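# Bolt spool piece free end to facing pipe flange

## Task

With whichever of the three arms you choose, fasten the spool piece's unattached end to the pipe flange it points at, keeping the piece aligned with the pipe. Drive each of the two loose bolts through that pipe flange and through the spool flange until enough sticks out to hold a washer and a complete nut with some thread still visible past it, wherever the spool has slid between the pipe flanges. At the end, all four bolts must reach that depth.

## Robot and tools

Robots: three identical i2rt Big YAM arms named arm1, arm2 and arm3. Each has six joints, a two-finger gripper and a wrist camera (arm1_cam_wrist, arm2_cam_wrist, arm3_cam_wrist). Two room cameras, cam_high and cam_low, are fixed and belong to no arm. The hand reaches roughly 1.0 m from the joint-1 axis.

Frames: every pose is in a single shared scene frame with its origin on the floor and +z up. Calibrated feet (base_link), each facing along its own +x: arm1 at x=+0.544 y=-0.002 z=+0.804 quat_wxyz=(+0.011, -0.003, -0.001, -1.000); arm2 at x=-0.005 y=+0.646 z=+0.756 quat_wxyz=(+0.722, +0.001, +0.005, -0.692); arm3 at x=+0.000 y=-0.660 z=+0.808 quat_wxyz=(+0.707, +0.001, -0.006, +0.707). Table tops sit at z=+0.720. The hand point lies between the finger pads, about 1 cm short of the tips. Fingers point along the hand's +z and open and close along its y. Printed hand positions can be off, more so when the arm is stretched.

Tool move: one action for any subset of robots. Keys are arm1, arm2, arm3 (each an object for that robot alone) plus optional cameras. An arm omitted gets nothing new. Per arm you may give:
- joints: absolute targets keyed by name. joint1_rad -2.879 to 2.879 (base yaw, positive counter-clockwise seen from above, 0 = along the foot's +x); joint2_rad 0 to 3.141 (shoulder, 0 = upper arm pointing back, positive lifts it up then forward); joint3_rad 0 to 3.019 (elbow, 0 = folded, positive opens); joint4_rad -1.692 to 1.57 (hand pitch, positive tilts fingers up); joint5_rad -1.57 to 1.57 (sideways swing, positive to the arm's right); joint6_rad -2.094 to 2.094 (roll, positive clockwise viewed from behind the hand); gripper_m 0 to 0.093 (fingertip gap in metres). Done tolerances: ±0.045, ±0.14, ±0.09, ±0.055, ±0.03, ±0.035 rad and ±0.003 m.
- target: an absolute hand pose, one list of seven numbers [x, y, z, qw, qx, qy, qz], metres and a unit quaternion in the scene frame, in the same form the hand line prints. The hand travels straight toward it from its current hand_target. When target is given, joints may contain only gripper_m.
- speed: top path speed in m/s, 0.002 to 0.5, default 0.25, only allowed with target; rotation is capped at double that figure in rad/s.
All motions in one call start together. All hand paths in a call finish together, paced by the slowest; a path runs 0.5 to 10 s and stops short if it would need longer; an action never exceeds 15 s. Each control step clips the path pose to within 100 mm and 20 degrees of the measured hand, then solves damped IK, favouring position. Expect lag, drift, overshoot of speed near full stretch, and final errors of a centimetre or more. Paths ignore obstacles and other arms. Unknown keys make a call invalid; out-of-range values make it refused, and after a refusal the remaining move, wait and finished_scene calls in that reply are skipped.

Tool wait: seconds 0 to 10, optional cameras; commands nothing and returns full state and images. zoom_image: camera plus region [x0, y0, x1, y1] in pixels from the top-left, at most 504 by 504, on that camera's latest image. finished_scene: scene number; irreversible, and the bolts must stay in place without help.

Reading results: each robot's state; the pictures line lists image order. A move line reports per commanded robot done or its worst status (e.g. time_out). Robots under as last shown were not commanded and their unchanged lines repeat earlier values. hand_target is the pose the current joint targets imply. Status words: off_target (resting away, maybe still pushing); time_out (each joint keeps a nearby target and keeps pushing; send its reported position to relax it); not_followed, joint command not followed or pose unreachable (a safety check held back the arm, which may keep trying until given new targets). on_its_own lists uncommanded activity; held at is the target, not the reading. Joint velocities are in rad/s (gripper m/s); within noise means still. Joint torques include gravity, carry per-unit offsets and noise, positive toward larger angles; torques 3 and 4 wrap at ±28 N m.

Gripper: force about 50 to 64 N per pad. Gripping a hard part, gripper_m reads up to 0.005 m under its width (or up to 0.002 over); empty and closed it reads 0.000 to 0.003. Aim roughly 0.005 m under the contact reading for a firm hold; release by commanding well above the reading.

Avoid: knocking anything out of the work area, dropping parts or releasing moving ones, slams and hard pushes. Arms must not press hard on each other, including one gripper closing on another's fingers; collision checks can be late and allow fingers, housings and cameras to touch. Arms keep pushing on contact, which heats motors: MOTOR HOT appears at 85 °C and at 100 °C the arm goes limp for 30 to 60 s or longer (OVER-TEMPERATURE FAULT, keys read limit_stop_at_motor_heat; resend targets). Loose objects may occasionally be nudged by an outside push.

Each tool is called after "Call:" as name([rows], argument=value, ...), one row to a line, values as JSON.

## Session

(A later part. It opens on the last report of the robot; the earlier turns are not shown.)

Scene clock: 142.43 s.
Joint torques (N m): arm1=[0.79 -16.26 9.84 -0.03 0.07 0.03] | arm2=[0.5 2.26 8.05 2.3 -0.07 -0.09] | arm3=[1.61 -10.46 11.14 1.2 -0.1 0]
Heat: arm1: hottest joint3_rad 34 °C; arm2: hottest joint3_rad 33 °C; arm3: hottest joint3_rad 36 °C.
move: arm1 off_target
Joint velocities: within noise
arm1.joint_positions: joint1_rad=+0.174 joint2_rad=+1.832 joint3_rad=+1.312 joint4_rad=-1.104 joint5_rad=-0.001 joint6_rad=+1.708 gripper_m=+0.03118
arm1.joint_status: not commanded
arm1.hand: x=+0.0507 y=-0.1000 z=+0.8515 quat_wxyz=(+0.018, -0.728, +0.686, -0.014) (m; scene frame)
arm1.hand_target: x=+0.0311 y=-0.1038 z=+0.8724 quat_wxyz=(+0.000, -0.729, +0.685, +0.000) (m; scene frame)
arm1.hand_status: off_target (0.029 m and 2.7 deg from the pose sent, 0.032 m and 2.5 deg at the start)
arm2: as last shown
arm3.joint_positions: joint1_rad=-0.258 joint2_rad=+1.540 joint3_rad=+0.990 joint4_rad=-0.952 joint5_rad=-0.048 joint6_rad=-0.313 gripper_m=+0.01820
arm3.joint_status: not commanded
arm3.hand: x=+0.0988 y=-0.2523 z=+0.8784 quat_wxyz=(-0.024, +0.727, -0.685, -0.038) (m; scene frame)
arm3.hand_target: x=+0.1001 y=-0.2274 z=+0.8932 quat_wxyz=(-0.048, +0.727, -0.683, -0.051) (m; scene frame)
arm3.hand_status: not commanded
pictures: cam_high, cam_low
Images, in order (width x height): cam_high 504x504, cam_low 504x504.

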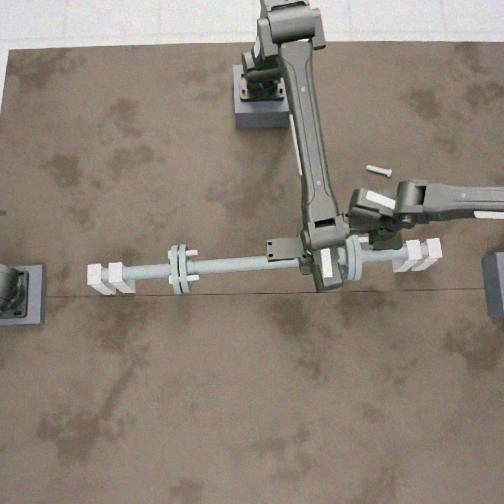

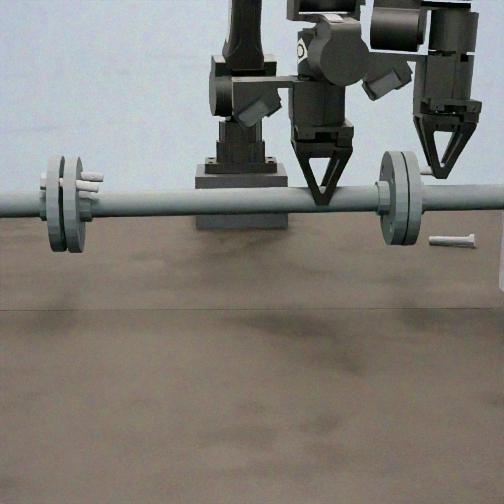

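Call:
move(arm1={"target":[0.025,-0.104,0.867,0,0.729,-0.685,0],"speed":0.05}, arm3={"target":[0.1000,-0.221,0.8925,-0.0479,0.7272,-0.6828,-0.0510],"speed":0.05}, cameras=["cam_low","cam_high"])

Call:
zoom_image(camera="cam_low", region=[354, 130, 474, 250])

Call:
zoom_image(camera="cam_high", region=[320, 220, 390, 290])

Scene clock: 147.23 s.
Joint torques (N m): arm1=[0.62 -16.03 9.84 0.2 0.08 0.01] | arm2=[0.44 2.2 8.05 2.3 -0.07 -0.1] | arm3=[1.38 -10.58 11.25 1.13 -0.07 0.06]
Heat: arm1: hottest joint3_rad 36 °C; arm2: hottest joint3_rad 33 °C; arm3: hottest joint3_rad 36 °C.
move: arm1 off_target; arm3 off_target
Joint velocities: within noise
arm1.joint_positions: joint1_rad=+0.174 joint2_rad=+1.844 joint3_rad=+1.322 joint4_rad=-1.104 joint5_rad=-0.001 joint6_rad=+1.707 gripper_m=+0.03118
arm1.joint_status: not commanded
arm1.hand: x=+0.0473 y=-0.1007 z=+0.8491 quat_wxyz=(+0.019, -0.728, +0.685, -0.015) (m; scene frame)
arm1.hand_target: x=+0.0260 y=-0.1037 z=+0.8675 quat_wxyz=(+0.000, -0.729, +0.685, +0.000) (m; scene frame)
arm1.hand_status: off_target (0.029 m and 2.8 deg from the pose sent, 0.030 m and 2.7 deg at the start)
arm2: as last shown
arm3.joint_positions: joint1_rad=-0.253 joint2_rad=+1.551 joint3_rad=+1.002 joint4_rad=-0.952 joint5_rad=-0.048 joint6_rad=-0.312 gripper_m=+0.01820
arm3.joint_status: not commanded
arm3.hand: x=+0.0979 y=-0.2472 z=+0.8782 quat_wxyz=(-0.025, +0.728, -0.684, -0.039) (m; scene frame)
arm3.hand_target: x=+0.0996 y=-0.2222 z=+0.8932 quat_wxyz=(-0.048, +0.727, -0.683, -0.051) (m; scene frame)
arm3.hand_status: off_target (0.030 m and 3.0 deg from the pose sent, 0.034 m and 3.1 deg at the start)
pictures: cam_high, cam_low
Images, in order (width x height): cam_high 504x504, cam_low 504x504.

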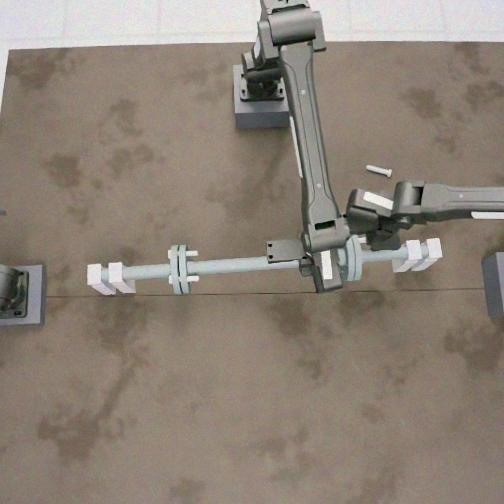

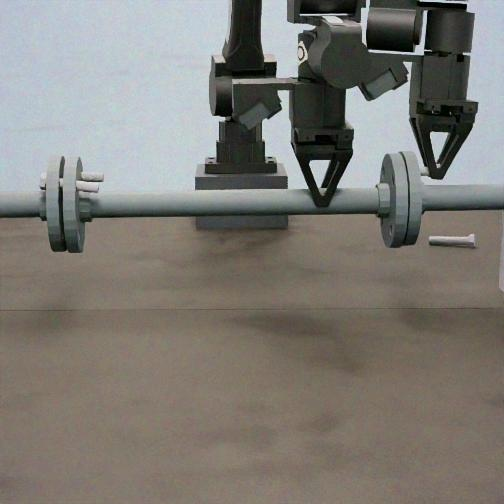

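Scaled by 4.200 from the camera's 504x504 image, which has a finer 720x720 frame.

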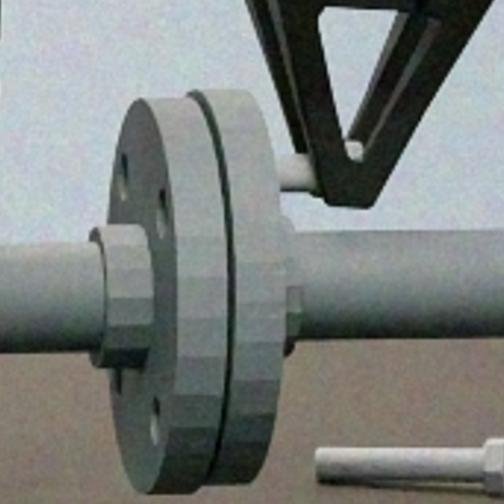

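Scaled by 7.200 from the camera's 504x504 image, which has a finer 720x720 frame.

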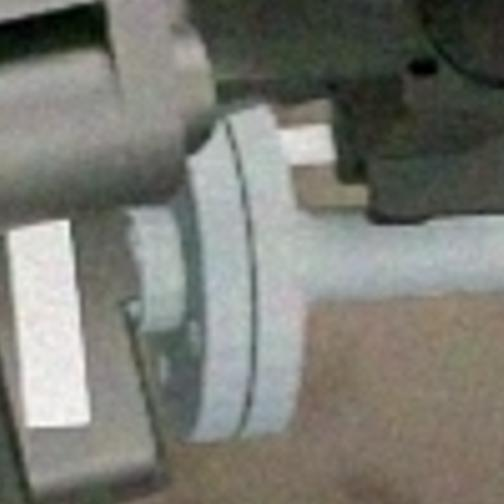

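Call:
move(arm3={"target":[0.0995,-0.209,0.8935,-0.0479,0.7272,-0.6828,-0.0510],"speed":0.05}, cameras=["cam_low","cam_high"])

Call:
zoom_image(camera="cam_low", region=[354, 130, 474, 250])

Scene clock: 151.87 s.
Joint torques (N m): arm1=[0.62 -16.03 9.88 0.23 0.07 0.01] | arm2=[0.38 2.2 8.05 2.3 -0.07 -0.1] | arm3=[0.62 -11.58 7.16 0.73 -0.12 -0.07]
Heat: arm1: hottest joint3_rad 36 °C; arm2: hottest joint3_rad 33 °C; arm3: hottest joint3_rad 37 °C.
move: arm3 not_followed
Joint velocities: within noise
arm1.joint_positions: joint1_rad=+0.174 joint2_rad=+1.844 joint3_rad=+1.322 joint4_rad=-1.104 joint5_rad=-0.001 joint6_rad=+1.707 gripper_m=+0.03118
arm1.joint_status: not commanded
arm1.hand: x=+0.0473 y=-0.1007 z=+0.8491 quat_wxyz=(+0.019, -0.728, +0.685, -0.015) (m; scene frame)
arm1.hand_target: x=+0.0260 y=-0.1037 z=+0.8675 quat_wxyz=(+0.000, -0.729, +0.685, +0.000) (m; scene frame)
arm1.hand_status: not commanded
arm2: as last shown
arm3.joint_positions: joint1_rad=-0.250 joint2_rad=+1.558 joint3_rad=+1.009 joint4_rad=-0.952 joint5_rad=-0.048 joint6_rad=-0.311 gripper_m=+0.01820
arm3.joint_status: not commanded
arm3.hand: x=+0.0977 y=-0.2442 z=+0.8779 quat_wxyz=(-0.025, +0.728, -0.684, -0.039) (m; scene frame)
arm3.hand_target: x=+0.0977 y=-0.2442 z=+0.8779 quat_wxyz=(-0.025, +0.728, -0.684, -0.039) (m; scene frame)
arm3.hand_status: not_followed (0.039 m and 3.0 deg from the pose sent, 0.041 m and 3.0 deg at the start)
pictures: cam_high, cam_low
pose unreachable (arm3 arm): on one or more control steps of this call this arm could not follow its commanded pose, so it was not sent that pose on those steps. On the call's last step it was still not sent that pose. It may still have moved: this result reports where it is.
cause: moving toward the commanded pose would bring a part of the arm too close to another arm (this arm's wrist camera and the arm1 arm's wrist (the part past joint 5)).
Images, in order (width x height): cam_high 504x504, cam_low 504x504.

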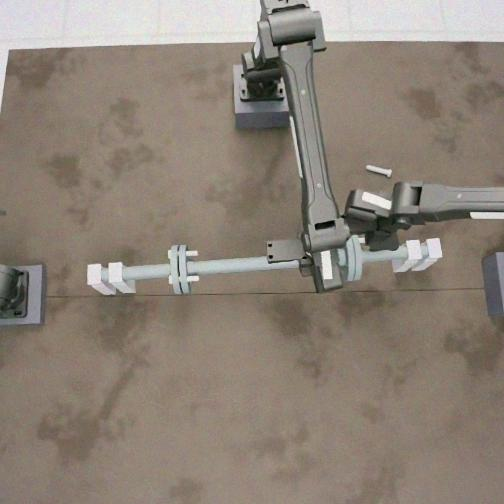

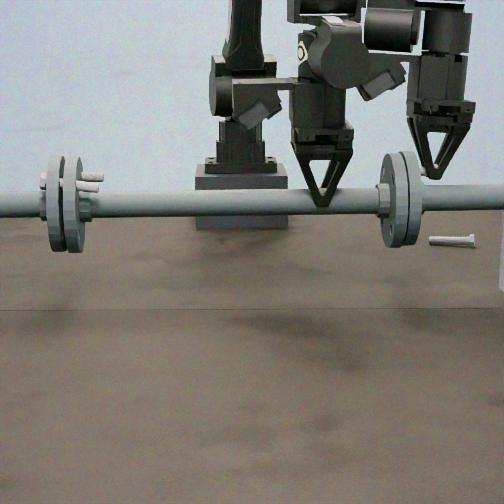

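Scaled by 4.200 from the camera's 504x504 image, which has a finer 720x720 frame.

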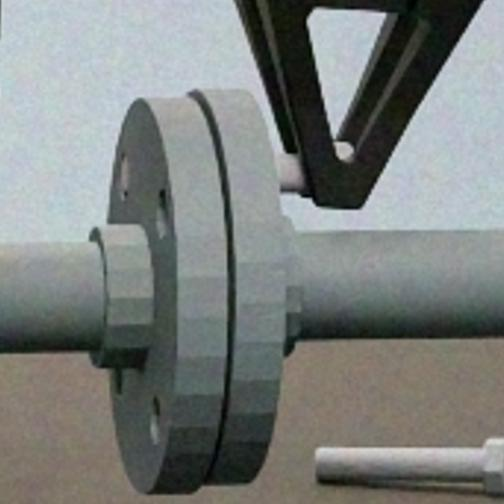

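Call:
move(arm3={"joints":{"gripper_m":0.05}}, cameras=[])

Call:
move(arm3={"target":[0.099,-0.28,0.95,-0.0479,0.7272,-0.6828,-0.0510],"speed":0.12}, cameras=[])

Call:
move(arm3={"target":[0.101,-0.33,0.93,-0.2623,0.6733,-0.6321,-0.2794],"speed":0.2}, cameras=[])

Call:
move(arm3={"joints":{"gripper_m":0.0}}, cameras=[])

Call:
move(arm3={"target":[0.102,-0.305,0.889,-0.2623,0.6733,-0.6321,-0.2794],"speed":0.1}, cameras=["cam_low","arm3_cam_wrist"])

Scene clock: 157.57 s.
Joint torques (N m): arm1=[0.73 -16.09 9.89 0.2 0.08 0.01] | arm2=[0.44 2.2 8.05 2.3 -0.07 -0.1] | arm3=[0.62 -11.46 7.17 0.73 -0.12 -0.07]
Heat: arm1: hottest joint3_rad 37 °C; arm2: hottest joint3_rad 33 °C; arm3: hottest joint3_rad 36 °C.
move: arm3 done
Joint velocities: within noise
arm1, arm2: as last shown
arm3.joint_positions: joint1_rad=-0.250 joint2_rad=+1.558 joint3_rad=+1.009 joint4_rad=-0.952 joint5_rad=-0.048 joint6_rad=-0.311 gripper_m=+0.04984
arm3.joint_status: all done
arm3.hand: x=+0.0977 y=-0.2442 z=+0.8779 quat_wxyz=(-0.025, +0.728, -0.684, -0.039) (m; scene frame)
arm3.hand_target: x=+0.0977 y=-0.2442 z=+0.8779 quat_wxyz=(-0.025, +0.728, -0.684, -0.039) (m; scene frame)
arm3.hand_status: not commanded
pictures: none
No camera images: "cameras" was empty.

Scene clock: 158.97 s.
Joint torques (N m): arm1=[0.79 -16.03 9.85 0.17 0.08 0.01] | arm2=[0.38 2.26 8.03 2.29 -0.06 -0.1] | arm3=[-0.32 -9.82 8.17 0.43 -0.21 -0.17]
Heat: arm1: hottest joint3_rad 37 °C; arm2: hottest joint3_rad 33 °C; arm3: hottest joint3_rad 36 °C.
move: arm3 done
Joint velocities: within noise
arm1, arm2: as last shown
arm3.joint_positions: joint1_rad=-0.266 joint2_rad=+1.362 joint3_rad=+0.994 joint4_rad=-1.082 joint5_rad=-0.048 joint6_rad=-0.325 gripper_m=+0.04993
arm3.joint_status: not commanded
arm3.hand: x=+0.0955 y=-0.2773 z=+0.9460 quat_wxyz=(-0.048, +0.727, -0.683, -0.051) (m; scene frame)
arm3.hand_target: x=+0.0990 y=-0.2800 z=+0.9499 quat_wxyz=(-0.048, +0.727, -0.683, -0.051) (m; scene frame)
arm3.hand_status: done (0.006 m and 0.1 deg from the pose sent, 0.081 m and 3.0 deg at the start)
pictures: none
No camera images: "cameras" was empty.

Scene clock: 161.37 s.
Joint torques (N m): arm1=[0.67 -16.03 9.88 0.18 0.08 0] | arm2=[0.44 2.26 8.03 2.3 -0.06 -0.1] | arm3=[-0.21 -3.72 8.2 2.5 -0.45 -0.16]
Heat: arm1: hottest joint3_rad 37 °C; arm2: hottest joint3_rad 33 °C; arm3: hottest joint3_rad 36 °C.
move: arm3 done
Joint velocities: within noise
arm1: as last shown
arm2.joint_positions: joint1_rad=-0.314 joint2_rad=+0.536 joint3_rad=+1.343 joint4_rad=-1.211 joint5_rad=-0.221 joint6_rad=-0.105 gripper_m=+0.09396
arm2.joint_status: not commanded
arm2.hand: x=-0.0250 y=+0.4220 z=+1.3171 quat_wxyz=(-0.380, -0.595, -0.585, +0.400) (m; scene frame)
arm2.hand_target: x=-0.0240 y=+0.4252 z=+1.3289 quat_wxyz=(-0.386, -0.588, -0.581, +0.410) (m; scene frame)
arm2.hand_status: not commanded
arm3.joint_positions: joint1_rad=-0.468 joint2_rad=+0.946 joint3_rad=+0.454 joint4_rad=-0.408 joint5_rad=-0.372 joint6_rad=-0.392 gripper_m=+0.04993
arm3.joint_status: not commanded
arm3.hand: x=+0.0961 y=-0.3321 z=+0.9247 quat_wxyz=(-0.248, +0.675, -0.637, -0.277) (m; scene frame)
arm3.hand_target: x=+0.1009 y=-0.3300 z=+0.9301 quat_wxyz=(-0.262, +0.673, -0.632, -0.279) (m; scene frame)
arm3.hand_status: done (0.008 m and 1.8 deg from the pose sent, 0.055 m and 37.1 deg at the start)
pictures: none
No camera images: "cameras" was empty.

Scene clock: 162.07 s.
Joint torques (N m): arm1=[0.67 -15.97 9.87 0.21 0.08 0.01] | arm2=[0.44 2.26 8.05 2.3 -0.06 -0.1] | arm3=[-0.21 -3.6 8.17 2.43 -0.44 -0.16]
Heat: arm1: hottest joint3_rad 37 °C; arm2: hottest joint3_rad 33 °C; arm3: hottest joint3_rad 36 °C.
move: arm3 done
Joint velocities: within noise
arm1, arm2: as last shown
arm3.joint_positions: joint1_rad=-0.469 joint2_rad=+0.946 joint3_rad=+0.454 joint4_rad=-0.408 joint5_rad=-0.372 joint6_rad=-0.392 gripper_m=+0.00064
arm3.joint_status: all done
arm3.hand: x=+0.0962 y=-0.3320 z=+0.9248 quat_wxyz=(-0.248, +0.675, -0.637, -0.277) (m; scene frame)
arm3.hand_target: x=+0.1010 y=-0.3300 z=+0.9301 quat_wxyz=(-0.262, +0.673, -0.632, -0.279) (m; scene frame)
arm3.hand_status: not commanded
pictures: none
No camera images: "cameras" was empty.

Scene clock: 163.33 s.
Joint torques (N m): arm1=[0.62 -16.15 9.85 0.18 0.08 0.01] | arm2=[0.38 2.26 8.05 2.29 -0.07 -0.1] | arm3=[1.49 -3.9 7.42 2.47 -0.14 0.02]
Heat: arm1: hottest joint3_rad 38 °C; arm2: hottest joint3_rad 33 °C; arm3: hottest joint3_rad 36 °C.
move: arm3 done
Joint velocities: within noise
arm1, arm2: as last shown
arm3.joint_positions: joint1_rad=-0.451 joint2_rad=+1.115 joint3_rad=+0.426 joint4_rad=-0.184 joint5_rad=-0.353 joint6_rad=-0.379 gripper_m=+0.00062
arm3.joint_status: not commanded
arm3.hand: x=+0.1040 y=-0.3095 z=+0.8886 quat_wxyz=(-0.259, +0.674, -0.634, -0.276) (m; scene frame)
arm3.hand_target: x=+0.1020 y=-0.3051 z=+0.8892 quat_wxyz=(-0.262, +0.673, -0.632, -0.279) (m; scene frame)
arm3.hand_status: done (0.005 m and 0.6 deg from the pose sent, 0.045 m and 1.8 deg at the start)
pictures: arm3_cam_wrist, cam_low
Images, in order (width x height): arm3_cam_wrist 504x504, cam_low 504x504.

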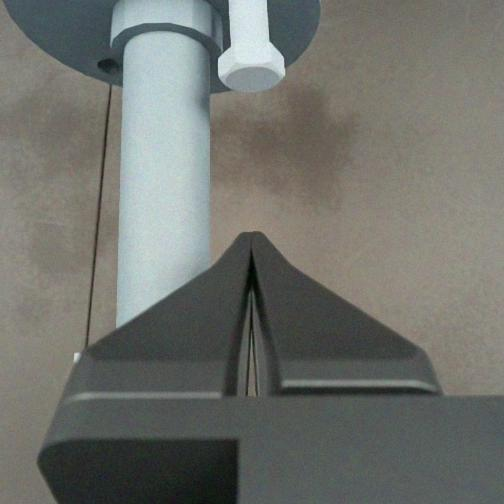

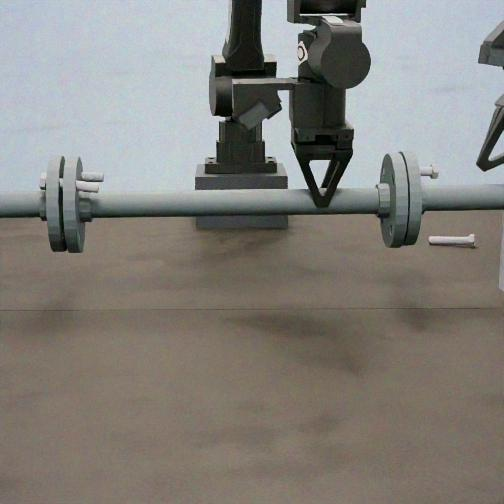

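Call:
move(arm3={"target":[0.1025,-0.260,0.896,-0.2623,0.6733,-0.6321,-0.2794],"speed":0.06}, cameras=[])

Call:
move(arm3={"target":[0.1015,-0.222,0.906,-0.2623,0.6733,-0.6321,-0.2794],"speed":0.05}, cameras=["cam_low","arm3_cam_wrist"])

Call:
zoom_image(camera="cam_low", region=[354, 130, 474, 250])

Scene clock: 168.63 s.
Joint torques (N m): arm1=[0.67 -15.97 9.87 0.21 0.08 0.01] | arm2=[0.44 2.26 8.05 2.29 -0.07 -0.1] | arm3=[1.55 -5.13 10.71 2.43 -0.12 0.04]
Heat: arm1: hottest joint3_rad 38 °C; arm2: hottest joint3_rad 33 °C; arm3: hottest joint3_rad 36 °C.
move: arm3 off_target
Joint velocities: within noise
arm1, arm2: as last shown
arm3.joint_positions: joint1_rad=-0.390 joint2_rad=+1.224 joint3_rad=+0.480 joint4_rad=-0.162 joint5_rad=-0.314 joint6_rad=-0.330 gripper_m=+0.00062
arm3.joint_status: not commanded
arm3.hand: x=+0.0969 y=-0.2851 z=+0.8758 quat_wxyz=(-0.238, +0.677, -0.642, -0.268) (m; scene frame)
arm3.hand_target: x=+0.1018 y=-0.2619 z=+0.8968 quat_wxyz=(-0.262, +0.673, -0.632, -0.280) (m; scene frame)
arm3.hand_status: off_target (0.033 m and 3.3 deg from the pose sent, 0.050 m and 0.6 deg at the start)
pictures: none
No camera images: "cameras" was empty.

Scene clock: 170.07 s.
Joint torques (N m): arm1=[0.67 -16.03 9.85 0.2 0.08 0.01] | arm2=[0.44 2.26 8.06 2.29 -0.07 -0.1] | arm3=[1.32 -6.59 11.07 2.18 -0.1 0.03]
Heat: arm1: hottest joint3_rad 38 °C; arm2: hottest joint3_rad 33 °C; arm3: hottest joint3_rad 36 °C.
move: arm3 off_target
Joint velocities: within noise
arm1, arm2: as last shown
arm1.hand: x=+0.0473 y=-0.1007 z=+0.8489 quat_wxyz=(+0.019, -0.728, +0.685, -0.015) (m; scene frame)
arm1.hand_target: x=+0.0261 y=-0.1037 z=+0.8674 quat_wxyz=(+0.000, -0.729, +0.685, +0.000) (m; scene frame)
arm3.joint_positions: joint1_rad=-0.346 joint2_rad=+1.303 joint3_rad=+0.575 joint4_rad=-0.162 joint5_rad=-0.284 joint6_rad=-0.296 gripper_m=+0.00062
arm3.joint_status: not commanded
arm3.hand: x=+0.0977 y=-0.2470 z=+0.8859 quat_wxyz=(-0.241, +0.677, -0.641, -0.268) (m; scene frame)
arm3.hand_target: x=+0.1009 y=-0.2238 z=+0.9069 quat_wxyz=(-0.262, +0.673, -0.632, -0.280) (m; scene frame)
arm3.hand_status: off_target (0.032 m and 3.0 deg from the pose sent, 0.070 m and 3.3 deg at the start)
pictures: arm3_cam_wrist, cam_low
Images, in order (width x height): arm3_cam_wrist 504x504, cam_low 504x504.

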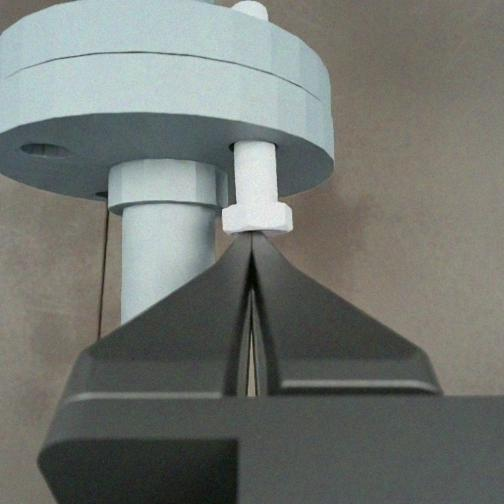

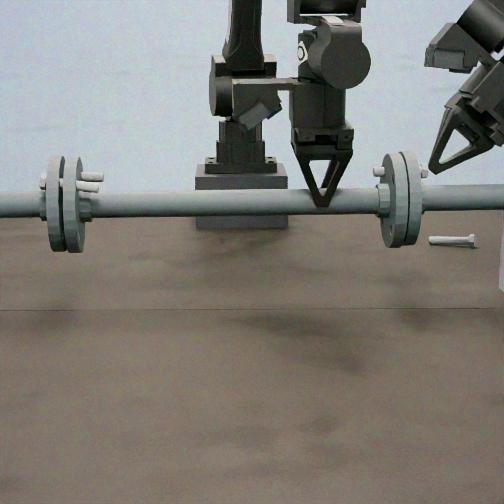

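Scaled by 4.200 from the camera's 504x504 image, which has a finer 720x720 frame.

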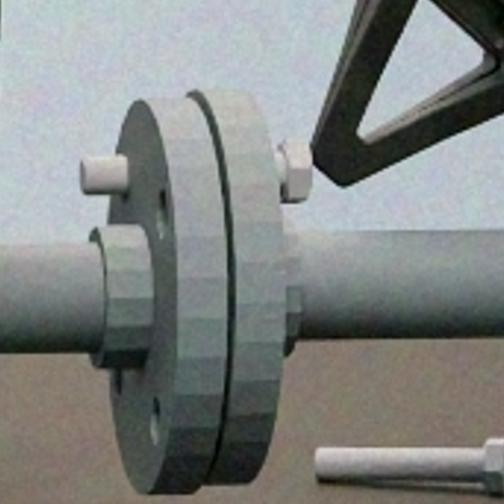

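Call:
move(arm3={"target":[0.1010,-0.204,0.908,-0.2623,0.6733,-0.6321,-0.2794],"speed":0.05}, cameras=["cam_low","cam_high"])

Call:
zoom_image(camera="cam_low", region=[354, 130, 474, 250])

Call:
zoom_image(camera="cam_high", region=[320, 220, 390, 290])

Scene clock: 173.60 s.
Joint torques (N m): arm1=[0.67 -16.03 9.88 0.17 0.08 0.01] | arm2=[0.44 2.26 8.02 2.3 -0.06 -0.1] | arm3=[1.38 -7.12 11.23 2.19 -0.09 0.05]
Heat: arm1: hottest joint3_rad 39 °C; arm2: hottest joint3_rad 34 °C; arm3: hottest joint3_rad 36 °C.
move: arm3 off_target
Joint velocities: within noise
arm1.joint_positions: joint1_rad=+0.174 joint2_rad=+1.845 joint3_rad=+1.322 joint4_rad=-1.104 joint5_rad=-0.001 joint6_rad=+1.707 gripper_m=+0.03118
arm1.joint_status: not commanded
arm1.hand: x=+0.0473 y=-0.1007 z=+0.8487 quat_wxyz=(+0.019, -0.728, +0.685, -0.015) (m; scene frame)
arm1.hand_target: x=+0.0261 y=-0.1037 z=+0.8674 quat_wxyz=(+0.000, -0.729, +0.685, +0.000) (m; scene frame)
arm1.hand_status: not commanded
arm2: as last shown
arm3.joint_positions: joint1_rad=-0.328 joint2_rad=+1.344 joint3_rad=+0.618 joint4_rad=-0.162 joint5_rad=-0.272 joint6_rad=-0.282 gripper_m=+0.00062
arm3.joint_status: not commanded
arm3.hand: x=+0.0975 y=-0.2300 z=+0.8873 quat_wxyz=(-0.240, +0.678, -0.642, -0.267) (m; scene frame)
arm3.hand_target: x=+0.1005 y=-0.2059 z=+0.9089 quat_wxyz=(-0.262, +0.673, -0.632, -0.280) (m; scene frame)
arm3.hand_status: off_target (0.033 m and 3.1 deg from the pose sent, 0.048 m and 3.0 deg at the start)
pictures: cam_high, cam_low
Images, in order (width x height): cam_high 504x504, cam_low 504x504.

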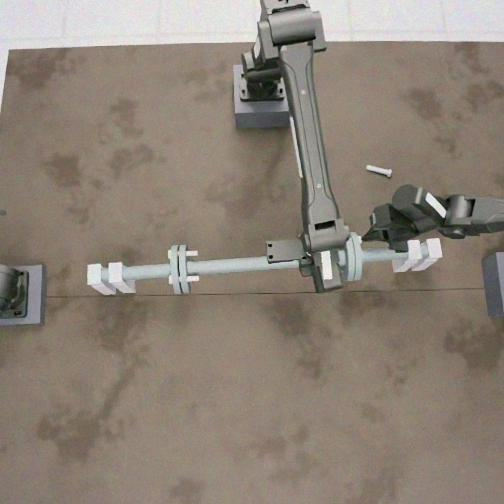

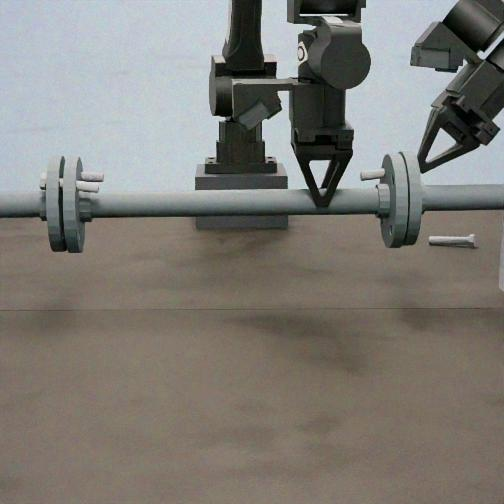

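Scaled by 4.200 from the camera's 504x504 image, which has a finer 720x720 frame.

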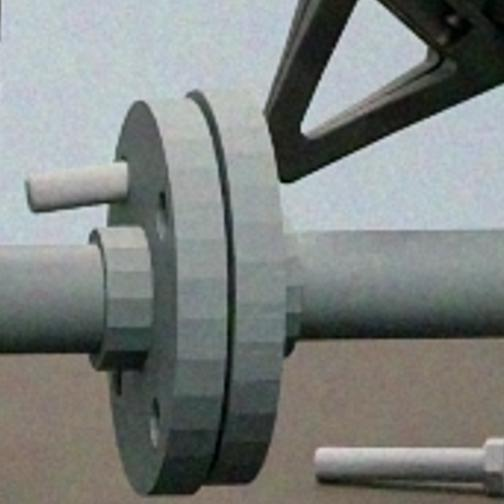

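Scaled by 7.200 from the camera's 504x504 image, which has a finer 720x720 frame.

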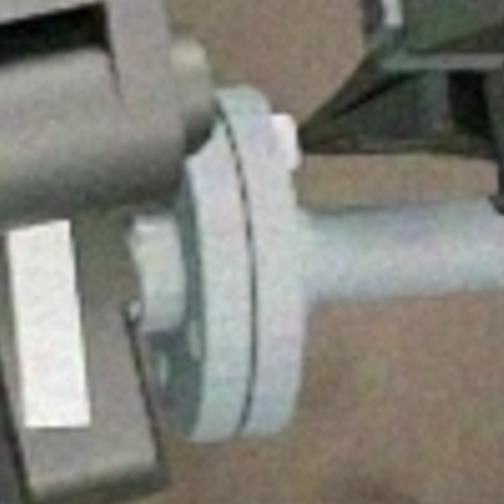

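Call:
move(arm3={"target":[0.12,-0.32,0.93,-0.2623,0.6733,-0.6321,-0.2794],"speed":0.2}, cameras=[])

Call:
move(arm3={"target":[0.320,-0.33,0.83,0,0.60,-0.80,0],"speed":0.25}, cameras=[])

Call:
move(arm3={"joints":{"gripper_m":0.093}}, cameras=["arm3_cam_wrist","cam_low"])

Scene clock: 180.23 s.
Joint torques (N m): arm1=[0.73 -16.09 9.87 0.21 0.08 0.01] | arm2=[0.38 2.26 8.05 2.29 -0.07 -0.1] | arm3=[-0.03 -4.54 8.28 1.2 -0.46 -0.18]
Heat: arm1: hottest joint3_rad 39 °C; arm2: hottest joint3_rad 34 °C; arm3: hottest joint3_rad 37 °C.
move: arm3 done
Joint velocities: within noise
arm1, arm2: as last shown
arm3.joint_positions: joint1_rad=-0.518 joint2_rad=+1.018 joint3_rad=+0.489 joint4_rad=-0.359 joint5_rad=-0.402 joint6_rad=-0.430 gripper_m=+0.00062
arm3.joint_status: not commanded
arm3.hand: x=+0.1176 y=-0.3180 z=+0.9272 quat_wxyz=(-0.260, +0.673, -0.633, -0.280) (m; scene frame)
arm3.hand_target: x=+0.1200 y=-0.3200 z=+0.9299 quat_wxyz=(-0.262, +0.673, -0.632, -0.279) (m; scene frame)
arm3.hand_status: done (0.004 m and 0.3 deg from the pose sent, 0.102 m and 3.1 deg at the start)
pictures: none
No camera images: "cameras" was empty.

Scene clock: 182.77 s.
Joint torques (N m): arm1=[0.79 -16.03 9.87 0.17 0.08 0.01] | arm2=[0.44 2.26 8.06 2.29 -0.07 -0.1] | arm3=[0.03 -12.69 9.83 0.01 0.03 0.04]
Heat: arm1: hottest joint3_rad 40 °C; arm2: hottest joint3_rad 34 °C; arm3: hottest joint3_rad 37 °C.
move: arm3 off_target
Joint velocities: within noise
arm1, arm2: as last shown
arm3.joint_positions: joint1_rad=-0.759 joint2_rad=+1.741 joint3_rad=+1.065 joint4_rad=-0.930 joint5_rad=-0.003 joint6_rad=-0.495 gripper_m=+0.00062
arm3.joint_status: not commanded
arm3.hand: x=+0.3040 y=-0.3396 z=+0.8201 quat_wxyz=(+0.012, +0.608, -0.794, +0.000) (m; scene frame)
arm3.hand_target: x=+0.3197 y=-0.3304 z=+0.8304 quat_wxyz=(-0.001, +0.600, -0.800, +0.000) (m; scene frame)
arm3.hand_status: off_target (0.021 m and 1.8 deg from the pose sent, 0.225 m and 48.9 deg at the start)
pictures: none
No camera images: "cameras" was empty.

Scene clock: 183.60 s.
Joint torques (N m): arm1=[0.62 -16.03 9.84 0.14 0.07 0.01] | arm2=[0.44 2.2 8.03 2.29 -0.06 -0.09] | arm3=[0.03 -12.63 9.84 0.14 0.03 0.04]
Heat: arm1: hottest joint3_rad 40 °C; arm2: hottest joint3_rad 34 °C; arm3: hottest joint3_rad 37 °C.
move: arm3 done
Joint velocities: within noise
arm1: as last shown
arm2.joint_positions: joint1_rad=-0.314 joint2_rad=+0.536 joint3_rad=+1.343 joint4_rad=-1.211 joint5_rad=-0.221 joint6_rad=-0.105 gripper_m=+0.09396
arm2.joint_status: not commanded
arm2.hand: x=-0.0250 y=+0.4220 z=+1.3171 quat_wxyz=(-0.380, -0.595, -0.585, +0.400) (m; scene frame)
arm2.hand_target: x=-0.0240 y=+0.4252 z=+1.3289 quat_wxyz=(-0.386, -0.588, -0.581, +0.410) (m; scene frame)
arm2.hand_status: not commanded
arm3.joint_positions: joint1_rad=-0.759 joint2_rad=+1.741 joint3_rad=+1.065 joint4_rad=-0.931 joint5_rad=-0.002 joint6_rad=-0.495 gripper_m=+0.09283
arm3.joint_status: all done
arm3.hand: x=+0.3039 y=-0.3397 z=+0.8201 quat_wxyz=(+0.013, +0.608, -0.794, +0.000) (m; scene frame)
arm3.hand_target: x=+0.3197 y=-0.3305 z=+0.8304 quat_wxyz=(+0.000, +0.600, -0.800, +0.000) (m; scene frame)
arm3.hand_status: not commanded
pictures: arm3_cam_wrist, cam_low
Images, in order (width x height): arm3_cam_wrist 504x504, cam_low 504x504.

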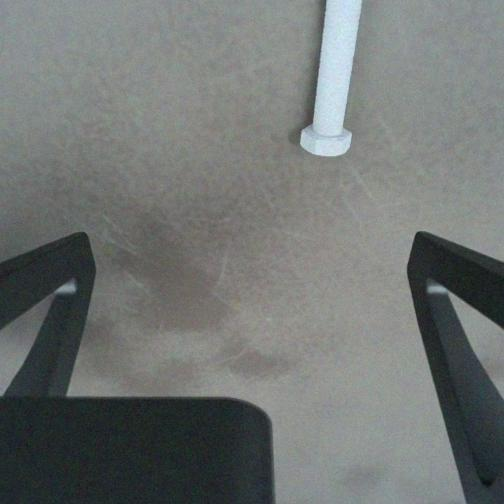

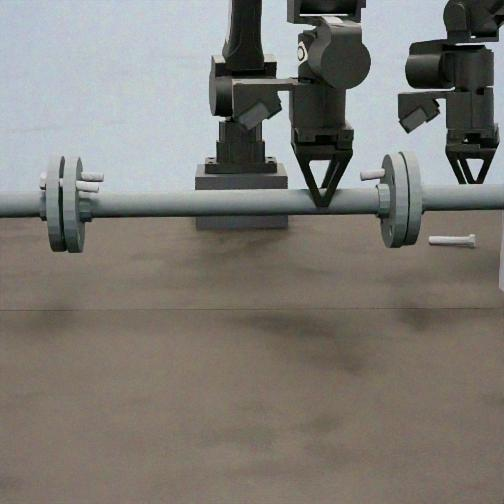

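Call:
move(arm3={"target":[0.341,-0.333,0.763,0,0.588,-0.809,0],"speed":0.12}, cameras=["arm3_cam_wrist"])

Scene clock: 187.87 s.
Joint torques (N m): arm1=[0.67 -16.09 9.85 0.2 0.08 0.01] | arm2=[0.44 2.26 8.05 2.29 -0.07 -0.1] | arm3=[0.03 -14.56 8.39 0.99 0.02 -0.03]
Heat: arm1: hottest joint3_rad 40 °C; arm2: hottest joint3_rad 34 °C; arm3: hottest joint3_rad 37 °C.
move: arm3 off_target
Joint velocities: within noise
arm1, arm2: as last shown
arm3.joint_positions: joint1_rad=-0.796 joint2_rad=+1.888 joint3_rad=+1.065 joint4_rad=-0.803 joint5_rad=-0.001 joint6_rad=-0.495 gripper_m=+0.09292
arm3.joint_status: not commanded
arm3.hand: x=+0.3221 y=-0.3444 z=+0.7565 quat_wxyz=(+0.022, +0.593, -0.805, +0.002) (m; scene frame)
arm3.hand_target: x=+0.3406 y=-0.3335 z=+0.7636 quat_wxyz=(+0.000, +0.588, -0.809, +0.000) (m; scene frame)
arm3.hand_status: off_target (0.023 m and 2.6 deg from the pose sent, 0.068 m and 3.2 deg at the start)
pictures: arm3_cam_wrist
Images, in order (width x height): arm3_cam_wrist 504x504.

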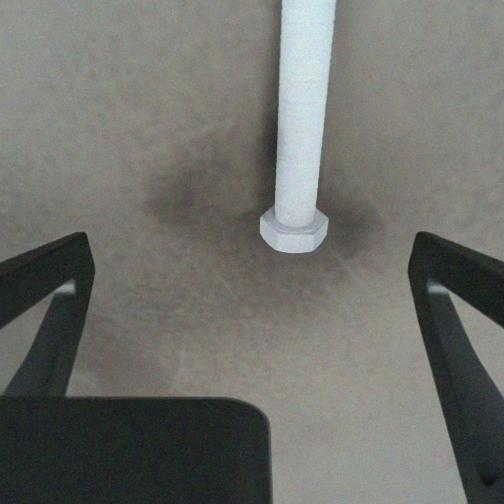

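Call:
move(arm3={"target":[0.348,-0.338,0.738,0,0.5812,-0.8138,0],"speed":0.08}, cameras=["arm3_cam_wrist"])

Scene clock: 192.47 s.
Joint torques (N m): arm1=[0.67 -16.09 9.85 0.18 0.08 0.01] | arm2=[0.44 2.2 8.05 2.3 -0.07 -0.1] | arm3=[-0.15 -13.57 7.5 1.03 -0.01 -0.05]
Heat: arm1: hottest joint3_rad 40 °C; arm2: hottest joint3_rad 34 °C; arm3: hottest joint3_rad 37 °C.
move: arm3 off_target
Joint velocities: within noise
arm1, arm2: as last shown
arm3.joint_positions: joint1_rad=-0.812 joint2_rad=+1.933 joint3_rad=+1.065 joint4_rad=-0.747 joint5_rad=+0.000 joint6_rad=-0.495 gripper_m=+0.09292
arm3.joint_status: not commanded
arm3.hand: x=+0.3314 y=-0.3460 z=+0.7364 quat_wxyz=(+0.016, +0.587, -0.810, +0.001) (m; scene frame)
arm3.hand_target: x=+0.3477 y=-0.3385 z=+0.7384 quat_wxyz=(+0.000, +0.581, -0.814, +0.000) (m; scene frame)
arm3.hand_status: off_target (0.019 m and 2.0 deg from the pose sent, 0.032 m and 3.1 deg at the start)
pictures: arm3_cam_wrist
Images, in order (width x height): arm3_cam_wrist 504x504.

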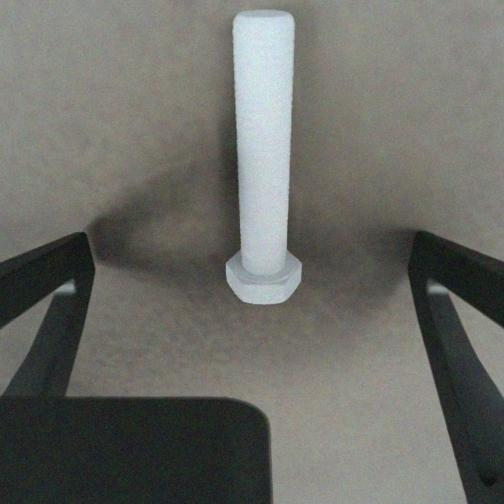

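Call:
move(arm3={"target":[0.348,-0.345,0.735,0,0.5812,-0.8138,0],"speed":0.05}, cameras=[])

Call:
move(arm3={"joints":{"gripper_m":0.004}}, cameras=["arm3_cam_wrist"])

Call:
move(arm3={"target":[0.320,-0.36,0.82,-0.0479,0.7272,-0.6828,-0.0510],"speed":0.15}, cameras=["arm3_cam_wrist"])

Scene clock: 196.47 s.
Joint torques (N m): arm1=[0.56 -16.09 9.85 0.17 0.07 0.01] | arm2=[0.5 2.26 8.05 2.3 -0.06 -0.1] | arm3=[-0.15 -13.92 6.43 1.03 -0.01 -0.14]
Heat: arm1: hottest joint3_rad 41 °C; arm2: hottest joint3_rad 34 °C; arm3: hottest joint3_rad 36 °C.
move: arm3 off_target
Joint velocities: within noise
arm1, arm2: as last shown
arm3.joint_positions: joint1_rad=-0.823 joint2_rad=+1.933 joint3_rad=+1.065 joint4_rad=-0.732 joint5_rad=+0.000 joint6_rad=-0.495 gripper_m=+0.09292
arm3.joint_status: not commanded
arm3.hand: x=+0.3374 y=-0.3472 z=+0.7363 quat_wxyz=(+0.009, +0.582, -0.813, +0.000) (m; scene frame)
arm3.hand_target: x=+0.3478 y=-0.3452 z=+0.7351 quat_wxyz=(+0.000, +0.581, -0.814, +0.000) (m; scene frame)
arm3.hand_status: off_target (0.011 m and 1.0 deg from the pose sent, 0.017 m and 2.0 deg at the start)
pictures: none
No camera images: "cameras" was empty.

Scene clock: 197.20 s.
Joint torques (N m): arm1=[0.73 -16.03 9.85 0.2 0.07 0.01] | arm2=[0.44 2.26 8.06 2.29 -0.06 -0.1] | arm3=[0.03 -13.86 6.41 1.05 -0.01 -0.14]
Heat: arm1: hottest joint3_rad 41 °C; arm2: hottest joint3_rad 34 °C; arm3: hottest joint3_rad 36 °C.
move: arm3 off_target
Joint velocities: within noise
arm1, arm2: as last shown
arm3.joint_positions: joint1_rad=-0.823 joint2_rad=+1.933 joint3_rad=+1.065 joint4_rad=-0.732 joint5_rad=+0.000 joint6_rad=-0.495 gripper_m=+0.01822
arm3.joint_status: gripper_m off_target (ended at +0.01825, target +0.00400)
arm3.hand: x=+0.3375 y=-0.3472 z=+0.7363 quat_wxyz=(+0.009, +0.582, -0.813, +0.000) (m; scene frame)
arm3.hand_target: x=+0.3477 y=-0.3452 z=+0.7351 quat_wxyz=(+0.000, +0.581, -0.814, +0.000) (m; scene frame)
arm3.hand_status: not commanded
pictures: arm3_cam_wrist
Images, in order (width x height): arm3_cam_wrist 504x504.

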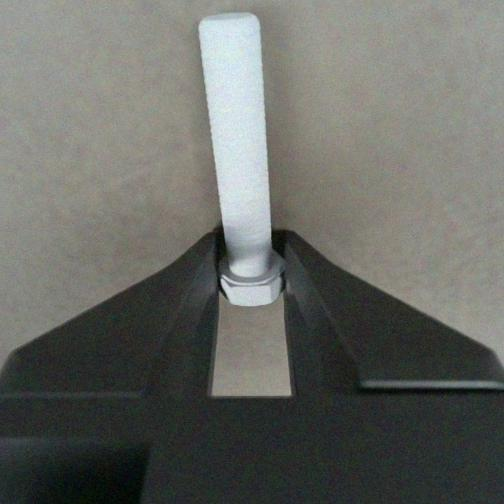

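Scene clock: 199.47 s.
Joint torques (N m): arm1=[0.79 -16.03 9.87 0.21 0.09 0.01] | arm2=[0.44 2.26 8.03 2.3 -0.06 -0.1] | arm3=[-0.15 -13.8 6.27 0.32 -0.38 -0.16]
Heat: arm1: hottest joint3_rad 41 °C; arm2: hottest joint3_rad 34 °C; arm3: hottest joint3_rad 36 °C.
move: arm3 done
Joint velocities: within noise
arm1.joint_positions: joint1_rad=+0.174 joint2_rad=+1.845 joint3_rad=+1.322 joint4_rad=-1.104 joint5_rad=-0.001 joint6_rad=+1.707 gripper_m=+0.03118
arm1.joint_status: not commanded
arm1.hand: x=+0.0473 y=-0.1007 z=+0.8487 quat_wxyz=(+0.019, -0.728, +0.685, -0.015) (m; scene frame)
arm1.hand_target: x=+0.0261 y=-0.1037 z=+0.8674 quat_wxyz=(+0.000, -0.729, +0.685, +0.000) (m; scene frame)
arm1.hand_status: not commanded
arm2: as last shown
arm3.joint_positions: joint1_rad=-0.847 joint2_rad=+1.695 joint3_rad=+0.972 joint4_rad=-0.778 joint5_rad=-0.104 joint6_rad=-0.905 gripper_m=+0.01822
arm3.joint_status: not commanded
arm3.hand: x=+0.3177 y=-0.3560 z=+0.8135 quat_wxyz=(-0.045, +0.727, -0.683, -0.049) (m; scene frame)
arm3.hand_target: x=+0.3200 y=-0.3599 z=+0.8198 quat_wxyz=(-0.048, +0.727, -0.683, -0.051) (m; scene frame)
arm3.hand_status: done (0.008 m and 0.4 deg from the pose sent, 0.086 m and 24.0 deg at the start)
pictures: arm3_cam_wrist
Images, in order (width x height): arm3_cam_wrist 504x504.

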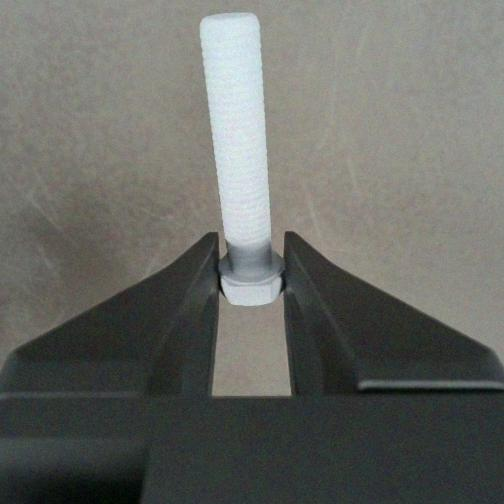

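Call:
move(arm3={"target":[0.20,-0.36,0.95,-0.0495,0.7054,-0.7054,-0.0495],"speed":0.25}, cameras=[])

Call:
move(arm3={"target":[0.041,-0.315,0.92,-0.0495,0.7054,-0.7054,-0.0495],"speed":0.2}, cameras=[])

Call:
move(arm3={"target":[0.041,-0.300,0.891,-0.0495,0.7054,-0.7054,-0.0495],"speed":0.08}, cameras=["cam_low","cam_high","arm3_cam_wrist"])

Call:
zoom_image(camera="cam_low", region=[354, 130, 474, 250])

Call:
zoom_image(camera="cam_high", region=[320, 220, 390, 290])

Scene clock: 208.97 s.
Joint torques (N m): arm1=[0.73 -16.09 9.88 0.16 0.08 0.01] | arm2=[0.38 2.2 8.05 2.29 -0.07 -0.1] | arm3=[1.26 -8.29 9.16 0.35 -0.06 0.06]
Heat: arm1: hottest joint3_rad 41 °C; arm2: hottest joint3_rad 34 °C; arm3: hottest joint3_rad 36 °C.
move: arm3 done
Joint velocities: within noise
arm1, arm2: as last shown
arm3.joint_positions: joint1_rad=-0.636 joint2_rad=+1.285 joint3_rad=+0.913 joint4_rad=-1.108 joint5_rad=-0.086 joint6_rad=-0.632 gripper_m=+0.01822
arm3.joint_status: not commanded
arm3.hand: x=+0.2003 y=-0.3647 z=+0.9416 quat_wxyz=(-0.044, +0.706, -0.705, -0.050) (m; scene frame)
arm3.hand_target: x=+0.2000 y=-0.3601 z=+0.9500 quat_wxyz=(-0.050, +0.705, -0.705, -0.050) (m; scene frame)
arm3.hand_status: done (0.010 m and 0.7 deg from the pose sent, 0.180 m and 3.6 deg at the start)
pictures: none
No camera images: "cameras" was empty.

Scene clock: 210.87 s.
Joint torques (N m): arm1=[0.67 -16.15 9.88 0.17 0.08 0.01] | arm2=[0.44 2.26 8.03 2.29 -0.07 -0.1] | arm3=[1.44 -6.48 8.16 1.37 0.06 0.01]
Heat: arm1: hottest joint3_rad 42 °C; arm2: hottest joint3_rad 34 °C; arm3: hottest joint3_rad 36 °C.
move: arm3 done
Joint velocities: within noise
arm1, arm2: as last shown
arm3.joint_positions: joint1_rad=-0.141 joint2_rad=+1.251 joint3_rad=+0.823 joint4_rad=-1.029 joint5_rad=-0.028 joint6_rad=-0.140 gripper_m=+0.01822
arm3.joint_status: not commanded
arm3.hand: x=+0.0428 y=-0.3212 z=+0.9198 quat_wxyz=(-0.043, +0.706, -0.705, -0.046) (m; scene frame)
arm3.hand_target: x=+0.0409 y=-0.3151 z=+0.9202 quat_wxyz=(-0.049, +0.705, -0.705, -0.050) (m; scene frame)
arm3.hand_status: done (0.006 m and 0.8 deg from the pose sent, 0.168 m and 0.7 deg at the start)
pictures: none
No camera images: "cameras" was empty.

Scene clock: 211.97 s.
Joint torques (N m): arm1=[0.67 -16.09 9.83 0.18 0.08 0.01] | arm2=[0.44 2.2 8.03 2.29 -0.06 -0.1] | arm3=[1.49 -7.94 7.53 1.36 0.06 0.04]
Heat: arm1: hottest joint3_rad 42 °C; arm2: hottest joint3_rad 34 °C; arm3: hottest joint3_rad 36 °C.
move: arm3 done
Joint velocities: within noise
arm1: as last shown
arm2.joint_positions: joint1_rad=-0.314 joint2_rad=+0.536 joint3_rad=+1.343 joint4_rad=-1.211 joint5_rad=-0.221 joint6_rad=-0.105 gripper_m=+0.09396
arm2.joint_status: not commanded
arm2.hand: x=-0.0250 y=+0.4220 z=+1.3171 quat_wxyz=(-0.380, -0.595, -0.585, +0.400) (m; scene frame)
arm2.hand_target: x=-0.0240 y=+0.4252 z=+1.3289 quat_wxyz=(-0.386, -0.588, -0.581, +0.410) (m; scene frame)
arm2.hand_status: not commanded
arm3.joint_positions: joint1_rad=-0.136 joint2_rad=+1.336 joint3_rad=+0.812 joint4_rad=-0.934 joint5_rad=-0.027 joint6_rad=-0.133 gripper_m=+0.01822
arm3.joint_status: not commanded
arm3.hand: x=+0.0437 y=-0.3056 z=+0.8906 quat_wxyz=(-0.042, +0.706, -0.706, -0.046) (m; scene frame)
arm3.hand_target: x=+0.0409 y=-0.3001 z=+0.8911 quat_wxyz=(-0.049, +0.705, -0.705, -0.050) (m; scene frame)
arm3.hand_status: done (0.006 m and 0.9 deg from the pose sent, 0.036 m and 0.8 deg at the start)
pictures: arm3_cam_wrist, cam_high, cam_low
Images, in order (width x height): arm3_cam_wrist 504x504, cam_high 504x504, cam_low 504x504.

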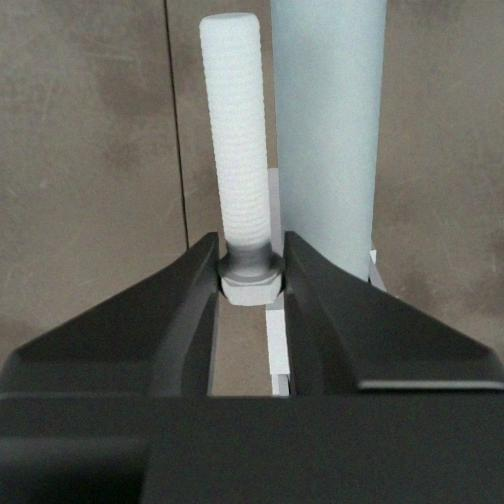

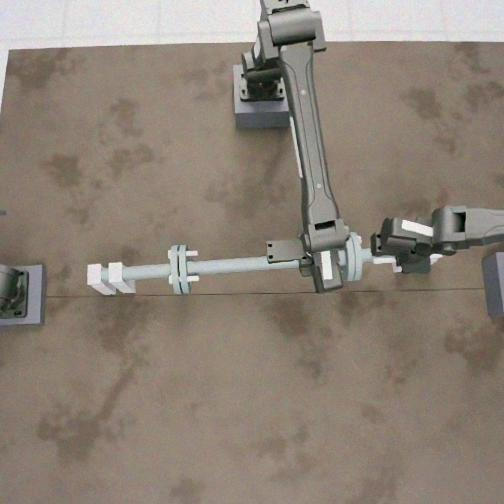

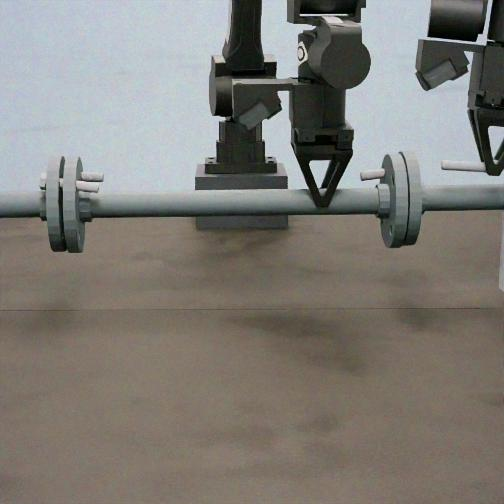

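Scaled by 4.200 from the camera's 504x504 image, which has a finer 720x720 frame.

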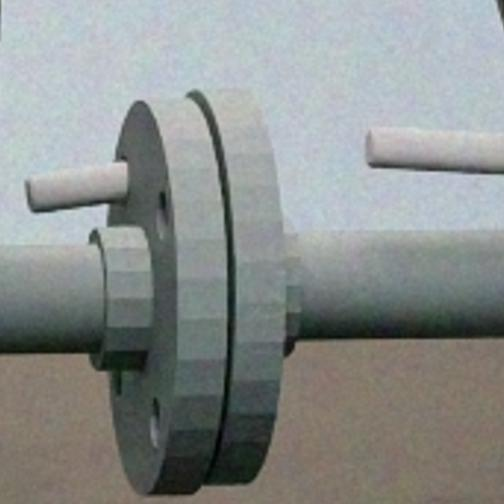

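Scaled by 7.200 from the camera's 504x504 image, which has a finer 720x720 frame.

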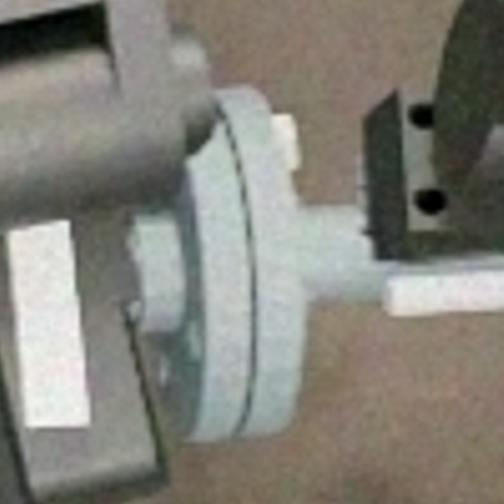

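Call:
move(arm3={"target":[0.0335,-0.310,0.890,-0.0495,0.7054,-0.7054,-0.0495],"speed":0.06}, cameras=[])

Call:
move(arm3={"target":[0.0380,-0.268,0.894,-0.0495,0.7054,-0.7054,-0.0495],"speed":0.06}, cameras=["cam_low","cam_high"])

Call:
zoom_image(camera="cam_low", region=[354, 130, 474, 250])

Call:
zoom_image(camera="cam_high", region=[320, 220, 390, 290])

Scene clock: 220.90 s.
Joint torques (N m): arm1=[0.67 -16.03 9.88 0.21 0.08 0.01] | arm2=[0.38 2.26 8.05 2.3 -0.06 -0.09] | arm3=[1.38 -8.82 7.34 1.35 0.07 0.04]
Heat: arm1: hottest joint3_rad 42 °C; arm2: hottest joint3_rad 34 °C; arm3: hottest joint3_rad 35 °C.
move: arm3 done
Joint velocities: within noise
arm1, arm2: as last shown
arm3.joint_positions: joint1_rad=-0.118 joint2_rad=+1.326 joint3_rad=+0.785 joint4_rad=-0.933 joint5_rad=-0.025 joint6_rad=-0.115 gripper_m=+0.01822
arm3.joint_status: not commanded
arm3.hand: x=+0.0363 y=-0.3157 z=+0.8841 quat_wxyz=(-0.036, +0.706, -0.706, -0.040) (m; scene frame)
arm3.hand_target: x=+0.0334 y=-0.3102 z=+0.8900 quat_wxyz=(-0.049, +0.705, -0.705, -0.050) (m; scene frame)
arm3.hand_status: done (0.009 m and 1.9 deg from the pose sent, 0.011 m and 0.9 deg at the start)
pictures: none
No camera images: "cameras" was empty.

Scene clock: 222.30 s.
Joint torques (N m): arm1=[0.67 -16.03 9.87 0.18 0.08 0.01] | arm2=[0.38 2.26 8.05 2.32 -0.07 -0.1] | arm3=[1.44 -8.41 10.99 1.01 0.05 0.05]
Heat: arm1: hottest joint3_rad 42 °C; arm2: hottest joint3_rad 34 °C; arm3: hottest joint3_rad 35 °C.
move: arm3 off_target
Joint velocities: within noise
arm1, arm2: as last shown
arm3.joint_positions: joint1_rad=-0.118 joint2_rad=+1.407 joint3_rad=+0.848 joint4_rad=-0.933 joint5_rad=-0.025 joint6_rad=-0.115 gripper_m=+0.01822
arm3.joint_status: not commanded
arm3.hand: x=+0.0390 y=-0.2929 z=+0.8786 quat_wxyz=(-0.029, +0.706, -0.707, -0.035) (m; scene frame)
arm3.hand_target: x=+0.0377 y=-0.2691 z=+0.8946 quat_wxyz=(-0.049, +0.705, -0.705, -0.050) (m; scene frame)
arm3.hand_status: off_target (0.029 m and 2.9 deg from the pose sent, 0.049 m and 1.9 deg at the start)
pictures: cam_high, cam_low
Images, in order (width x height): cam_high 504x504, cam_low 504x504.

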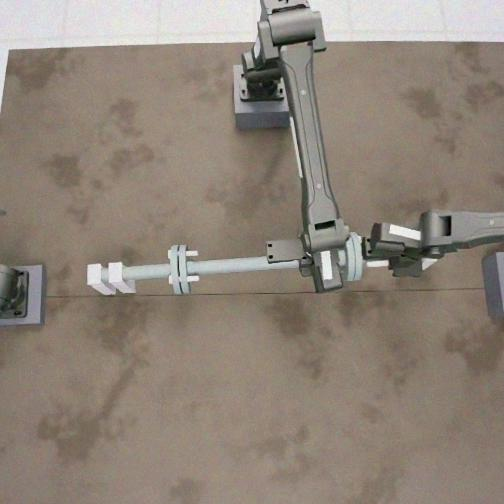

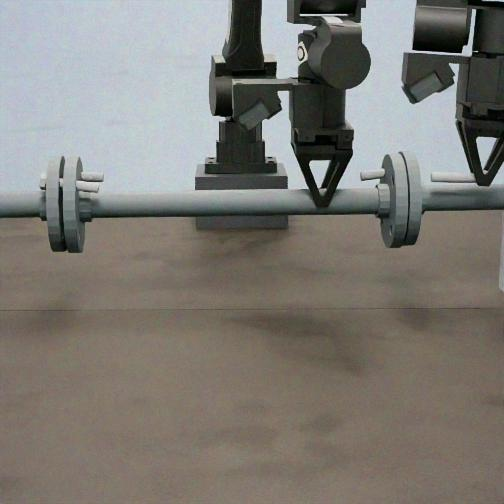

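Scaled by 4.200 from the camera's 504x504 image, which has a finer 720x720 frame.

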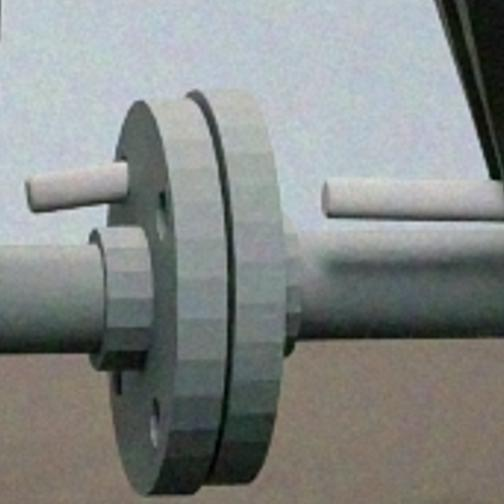

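Scaled by 7.200 from the camera's 504x504 image, which has a finer 720x720 frame.

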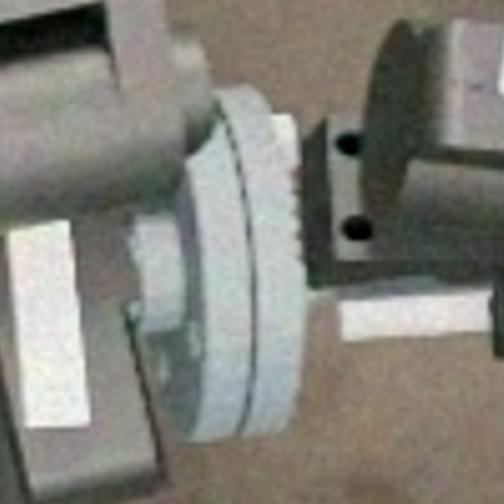

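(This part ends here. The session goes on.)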